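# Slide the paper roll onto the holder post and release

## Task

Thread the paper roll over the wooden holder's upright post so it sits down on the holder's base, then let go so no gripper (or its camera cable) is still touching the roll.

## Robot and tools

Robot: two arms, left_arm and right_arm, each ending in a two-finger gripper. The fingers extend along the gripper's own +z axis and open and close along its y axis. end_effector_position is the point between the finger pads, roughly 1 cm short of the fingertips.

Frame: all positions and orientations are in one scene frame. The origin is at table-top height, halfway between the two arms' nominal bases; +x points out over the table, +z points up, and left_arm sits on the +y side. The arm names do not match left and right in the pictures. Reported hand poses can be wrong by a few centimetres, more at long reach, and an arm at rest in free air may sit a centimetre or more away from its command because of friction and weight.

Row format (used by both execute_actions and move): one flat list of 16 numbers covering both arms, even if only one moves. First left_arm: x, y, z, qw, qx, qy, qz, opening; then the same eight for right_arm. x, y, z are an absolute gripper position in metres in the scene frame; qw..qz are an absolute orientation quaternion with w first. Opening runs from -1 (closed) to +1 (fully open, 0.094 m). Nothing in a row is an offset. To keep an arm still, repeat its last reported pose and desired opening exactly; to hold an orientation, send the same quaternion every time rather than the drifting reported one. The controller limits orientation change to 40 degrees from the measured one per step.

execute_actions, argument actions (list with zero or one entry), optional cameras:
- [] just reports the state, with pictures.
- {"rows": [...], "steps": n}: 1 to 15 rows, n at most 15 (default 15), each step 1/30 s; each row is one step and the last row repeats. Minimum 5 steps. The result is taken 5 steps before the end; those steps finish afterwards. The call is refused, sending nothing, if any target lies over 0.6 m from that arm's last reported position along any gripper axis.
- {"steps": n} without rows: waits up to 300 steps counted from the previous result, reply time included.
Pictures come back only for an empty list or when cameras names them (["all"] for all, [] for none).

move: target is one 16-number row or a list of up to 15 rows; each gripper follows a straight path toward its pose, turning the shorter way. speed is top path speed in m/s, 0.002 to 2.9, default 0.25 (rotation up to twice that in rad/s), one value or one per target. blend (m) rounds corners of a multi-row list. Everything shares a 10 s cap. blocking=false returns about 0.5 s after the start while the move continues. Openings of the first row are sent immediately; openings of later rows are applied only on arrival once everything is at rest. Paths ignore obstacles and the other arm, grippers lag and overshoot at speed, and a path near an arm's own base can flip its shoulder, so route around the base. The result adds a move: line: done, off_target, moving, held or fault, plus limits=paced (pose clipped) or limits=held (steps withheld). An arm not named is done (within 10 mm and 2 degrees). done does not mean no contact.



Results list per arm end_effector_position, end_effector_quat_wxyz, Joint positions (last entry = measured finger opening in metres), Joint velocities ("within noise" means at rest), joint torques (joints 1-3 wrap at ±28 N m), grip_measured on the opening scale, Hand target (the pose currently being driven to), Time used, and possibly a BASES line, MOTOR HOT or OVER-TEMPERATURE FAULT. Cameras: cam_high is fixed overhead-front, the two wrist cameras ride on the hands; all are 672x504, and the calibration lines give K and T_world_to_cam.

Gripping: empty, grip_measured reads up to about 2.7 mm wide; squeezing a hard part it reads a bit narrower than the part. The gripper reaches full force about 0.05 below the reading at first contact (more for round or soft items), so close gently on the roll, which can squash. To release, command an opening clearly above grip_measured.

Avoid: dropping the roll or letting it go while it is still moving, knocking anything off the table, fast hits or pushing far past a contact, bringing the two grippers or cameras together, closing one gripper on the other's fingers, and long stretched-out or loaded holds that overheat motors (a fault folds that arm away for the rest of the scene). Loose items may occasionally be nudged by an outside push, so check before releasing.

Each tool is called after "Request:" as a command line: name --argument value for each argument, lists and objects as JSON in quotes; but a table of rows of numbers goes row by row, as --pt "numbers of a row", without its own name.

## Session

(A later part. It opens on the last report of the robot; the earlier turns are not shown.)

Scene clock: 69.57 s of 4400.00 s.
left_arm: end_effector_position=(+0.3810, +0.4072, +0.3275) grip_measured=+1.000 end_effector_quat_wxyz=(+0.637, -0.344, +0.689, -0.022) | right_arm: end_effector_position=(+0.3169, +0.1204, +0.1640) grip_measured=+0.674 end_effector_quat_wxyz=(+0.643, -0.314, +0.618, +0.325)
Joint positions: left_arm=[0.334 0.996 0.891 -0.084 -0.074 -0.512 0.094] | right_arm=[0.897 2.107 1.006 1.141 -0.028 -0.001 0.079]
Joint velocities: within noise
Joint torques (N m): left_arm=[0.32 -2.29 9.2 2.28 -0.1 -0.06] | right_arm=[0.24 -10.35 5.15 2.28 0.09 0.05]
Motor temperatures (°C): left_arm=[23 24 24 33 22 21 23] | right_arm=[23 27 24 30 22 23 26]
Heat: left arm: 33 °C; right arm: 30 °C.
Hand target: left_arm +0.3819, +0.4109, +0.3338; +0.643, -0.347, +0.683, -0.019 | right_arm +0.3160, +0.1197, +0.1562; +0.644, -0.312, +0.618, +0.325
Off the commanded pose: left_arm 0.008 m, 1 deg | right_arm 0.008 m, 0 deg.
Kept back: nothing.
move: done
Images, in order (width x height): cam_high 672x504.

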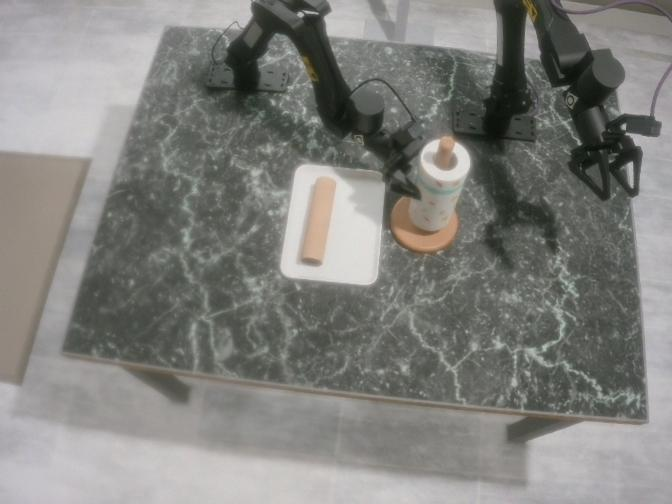

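Request:
move --target '[0.382, 0.411, 0.334, 0.6423, -0.3473, 0.6823, -0.0193, 1.0, 0.3162, 0.1198, 0.1100, 0.6443, -0.3117, 0.6183, 0.3247, 0.58]' --speed 0.06 --cameras '["cam_high"]'

Request:
zoom_image --camera "cam_high" --region '[370, 100, 490, 260]'

Scene clock: 71.97 s of 4400.00 s.
left_arm: end_effector_position=(+0.3810, +0.4072, +0.3275) grip_measured=+1.000 end_effector_quat_wxyz=(+0.637, -0.344, +0.689, -0.022) | right_arm: end_effector_position=(+0.3177, +0.1215, +0.1341) grip_measured=+0.674 end_effector_quat_wxyz=(+0.657, -0.307, +0.603, +0.332)
Joint positions: left_arm=[0.334 0.996 0.891 -0.084 -0.074 -0.512 0.094] | right_arm=[0.897 2.243 1.006 1.321 -0.028 -0.001 0.079]
Joint velocities: within noise
Joint torques (N m): left_arm=[0.36 -2.32 9.24 2.25 -0.11 -0.06] | right_arm=[0.21 -9.54 3.99 1.94 0.07 0.06]
Motor temperatures (°C): left_arm=[23 24 24 34 22 21 23] | right_arm=[23 27 24 30 22 23 26]
Heat: left arm: 34 °C; right arm: 30 °C.
Hand target: left_arm +0.3819, +0.4109, +0.3338; +0.643, -0.347, +0.683, -0.019 | right_arm +0.3158, +0.1194, +0.1103; +0.644, -0.312, +0.618, +0.325
Off the commanded pose: left_arm 0.008 m, 1 deg | right_arm 0.024 m, 2 deg.
Kept back: nothing.
move: off_target (right_arm)
Images, in order (width x height): cam_high 672x504.

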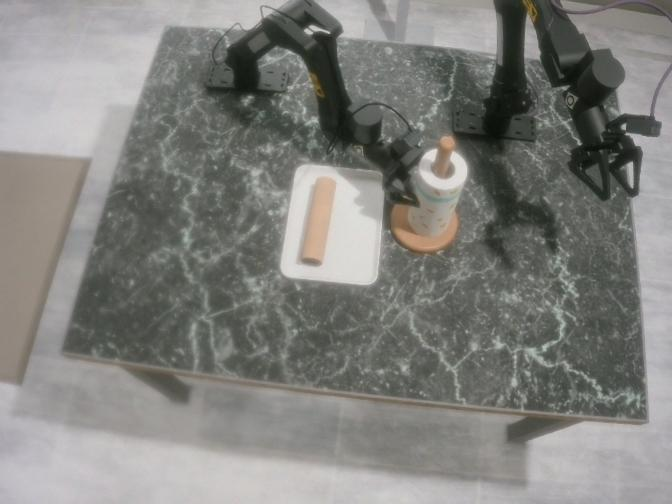

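Scaled by 3.150 from the camera's 672x504 image, which has a finer 960x720 frame.

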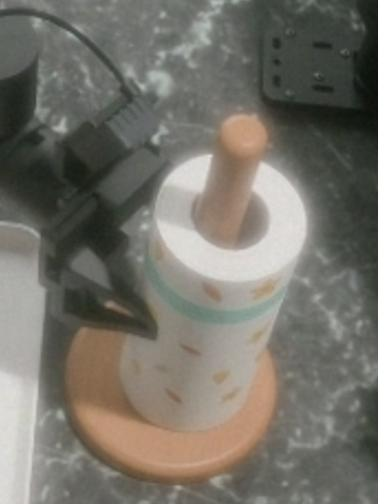

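Request:
move --target '[0.382, 0.411, 0.334, 0.6423, -0.3473, 0.6823, -0.0193, 1.0, 0.3160, 0.1194, 0.0840, 0.6087, -0.3290, 0.6528, 0.3068, 0.58]' --speed 0.09 --cameras '["cam_high"]'

Request:
zoom_image --camera "cam_high" --region '[370, 100, 490, 260]'

Scene clock: 73.97 s of 4400.00 s.
left_arm: end_effector_position=(+0.3810, +0.4072, +0.3275) grip_measured=+1.000 end_effector_quat_wxyz=(+0.637, -0.344, +0.689, -0.022) | right_arm: end_effector_position=(+0.3179, +0.1217, +0.1312) grip_measured=+0.674 end_effector_quat_wxyz=(+0.654, -0.309, +0.607, +0.330)
Joint positions: left_arm=[0.334 0.996 0.891 -0.084 -0.074 -0.512 0.094] | right_arm=[0.897 2.244 1.006 1.311 -0.028 -0.001 0.079]
Joint velocities: within noise
Joint torques (N m): left_arm=[0.42 -2.32 9.22 2.28 -0.11 -0.07] | right_arm=[0.17 -10.58 2.67 0.93 0.08 0.02]
Motor temperatures (°C): left_arm=[23 24 24 34 22 21 23] | right_arm=[23 27 24 30 22 23 26]
Heat: left arm: 34 °C; right arm: 30 °C.
Hand target: left_arm +0.3819, +0.4109, +0.3338; +0.643, -0.347, +0.683, -0.019 | right_arm +0.3139, +0.1168, +0.0852; +0.610, -0.329, +0.652, +0.307
Off the commanded pose: left_arm 0.008 m, 1 deg | right_arm 0.047 m, 8 deg.
Kept back: nothing.
move: off_target (right_arm)
Images, in order (width x height): cam_high 672x504.

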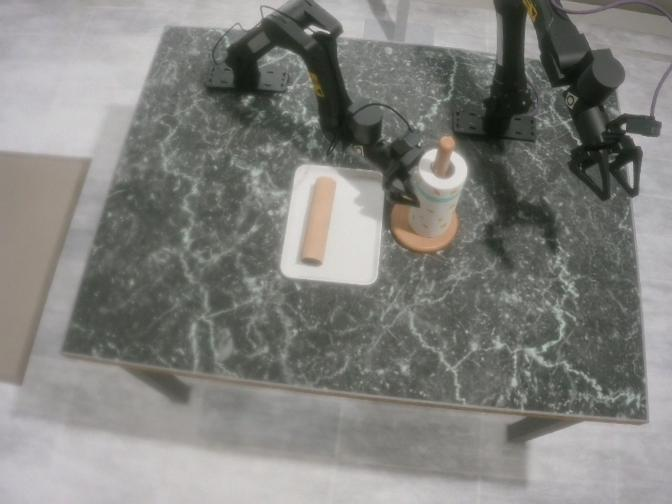

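Scaled by 3.150 from the camera's 672x504 image, which has a finer 960x720 frame.

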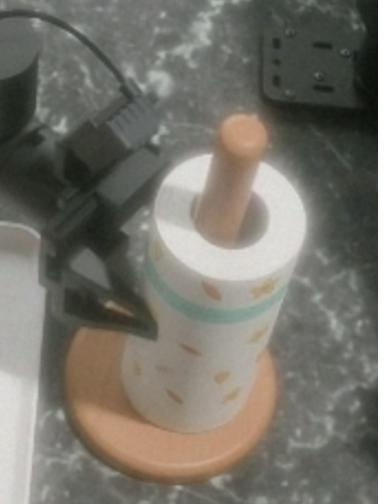

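Request:
move --pt "0.382 0.411 0.334 0.6423 -0.3473 0.6823 -0.0193 1.0 0.3186 0.1230 0.134 0.6584 -0.3041 0.6033 0.3319 0.58" --pt "0.382 0.411 0.334 0.6423 -0.3473 0.6823 -0.0193 1.0 0.3186 0.1230 0.134 0.6584 -0.3041 0.6033 0.3319 1.0" --pt "0.382 0.411 0.334 0.6423 -0.3473 0.6823 -0.0193 1.0 0.2586 0.0418 0.155 0.6584 -0.3041 0.6033 0.3319 1.0" --speed '[0.1, 0.1, 0.2]' --cameras '["cam_high"]'

Request:
zoom_image --camera "cam_high" --region '[370, 100, 490, 260]'

Scene clock: 77.93 s of 4400.00 s.
left_arm: end_effector_position=(+0.3810, +0.4072, +0.3275) grip_measured=+1.000 end_effector_quat_wxyz=(+0.637, -0.344, +0.689, -0.022) | right_arm: end_effector_position=(+0.2597, +0.0469, +0.1405) grip_measured=+0.998 end_effector_quat_wxyz=(+0.647, -0.312, +0.614, +0.327)
Joint positions: left_arm=[0.334 0.996 0.891 -0.084 -0.074 -0.512 0.094] | right_arm=[0.897 1.991 0.582 1.462 -0.028 -0.001 0.094]
Joint velocities: within noise
Joint torques (N m): left_arm=[0.4 -2.33 9.2 2.25 -0.11 -0.09] | right_arm=[-0.39 -12.81 3.03 2.09 -0.01 0.08]
Motor temperatures (°C): left_arm=[23 24 24 34 22 21 23] | right_arm=[23 27 24 30 22 23 26]
Heat: left arm: 34 °C; right arm: 30 °C.
Hand target: left_arm +0.3819, +0.4109, +0.3338; +0.642, -0.347, +0.683, -0.019 | right_arm +0.2587, +0.0421, +0.1548; +0.658, -0.304, +0.603, +0.332
Off the commanded pose: left_arm 0.008 m, 1 deg | right_arm 0.015 m, 2 deg.
Kept back: nothing.
move: off_target (right_arm)
Images, in order (width x height): cam_high 672x504.

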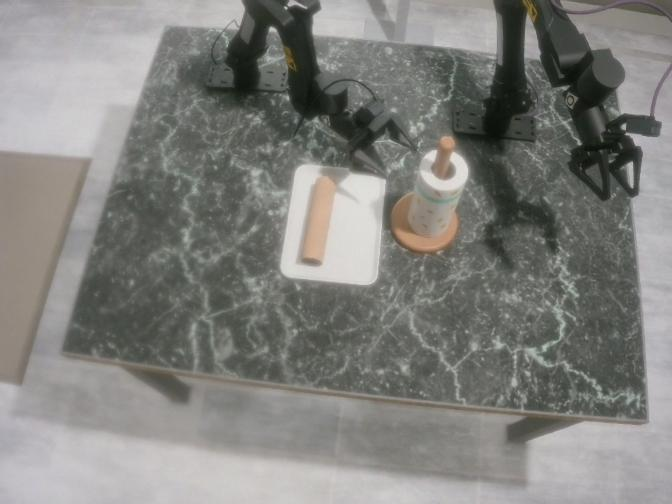

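Scaled by 3.150 from the camera's 672x504 image, which has a finer 960x720 frame.

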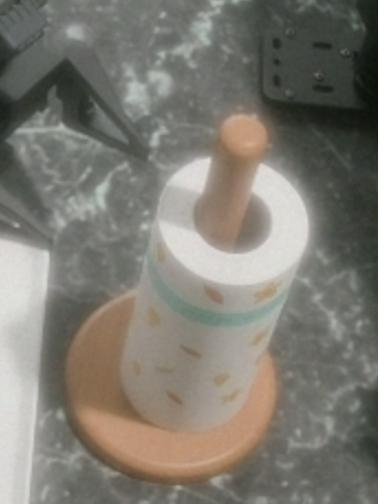

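Request:
finished_scene --scene 1

The scene is finished: the task was done.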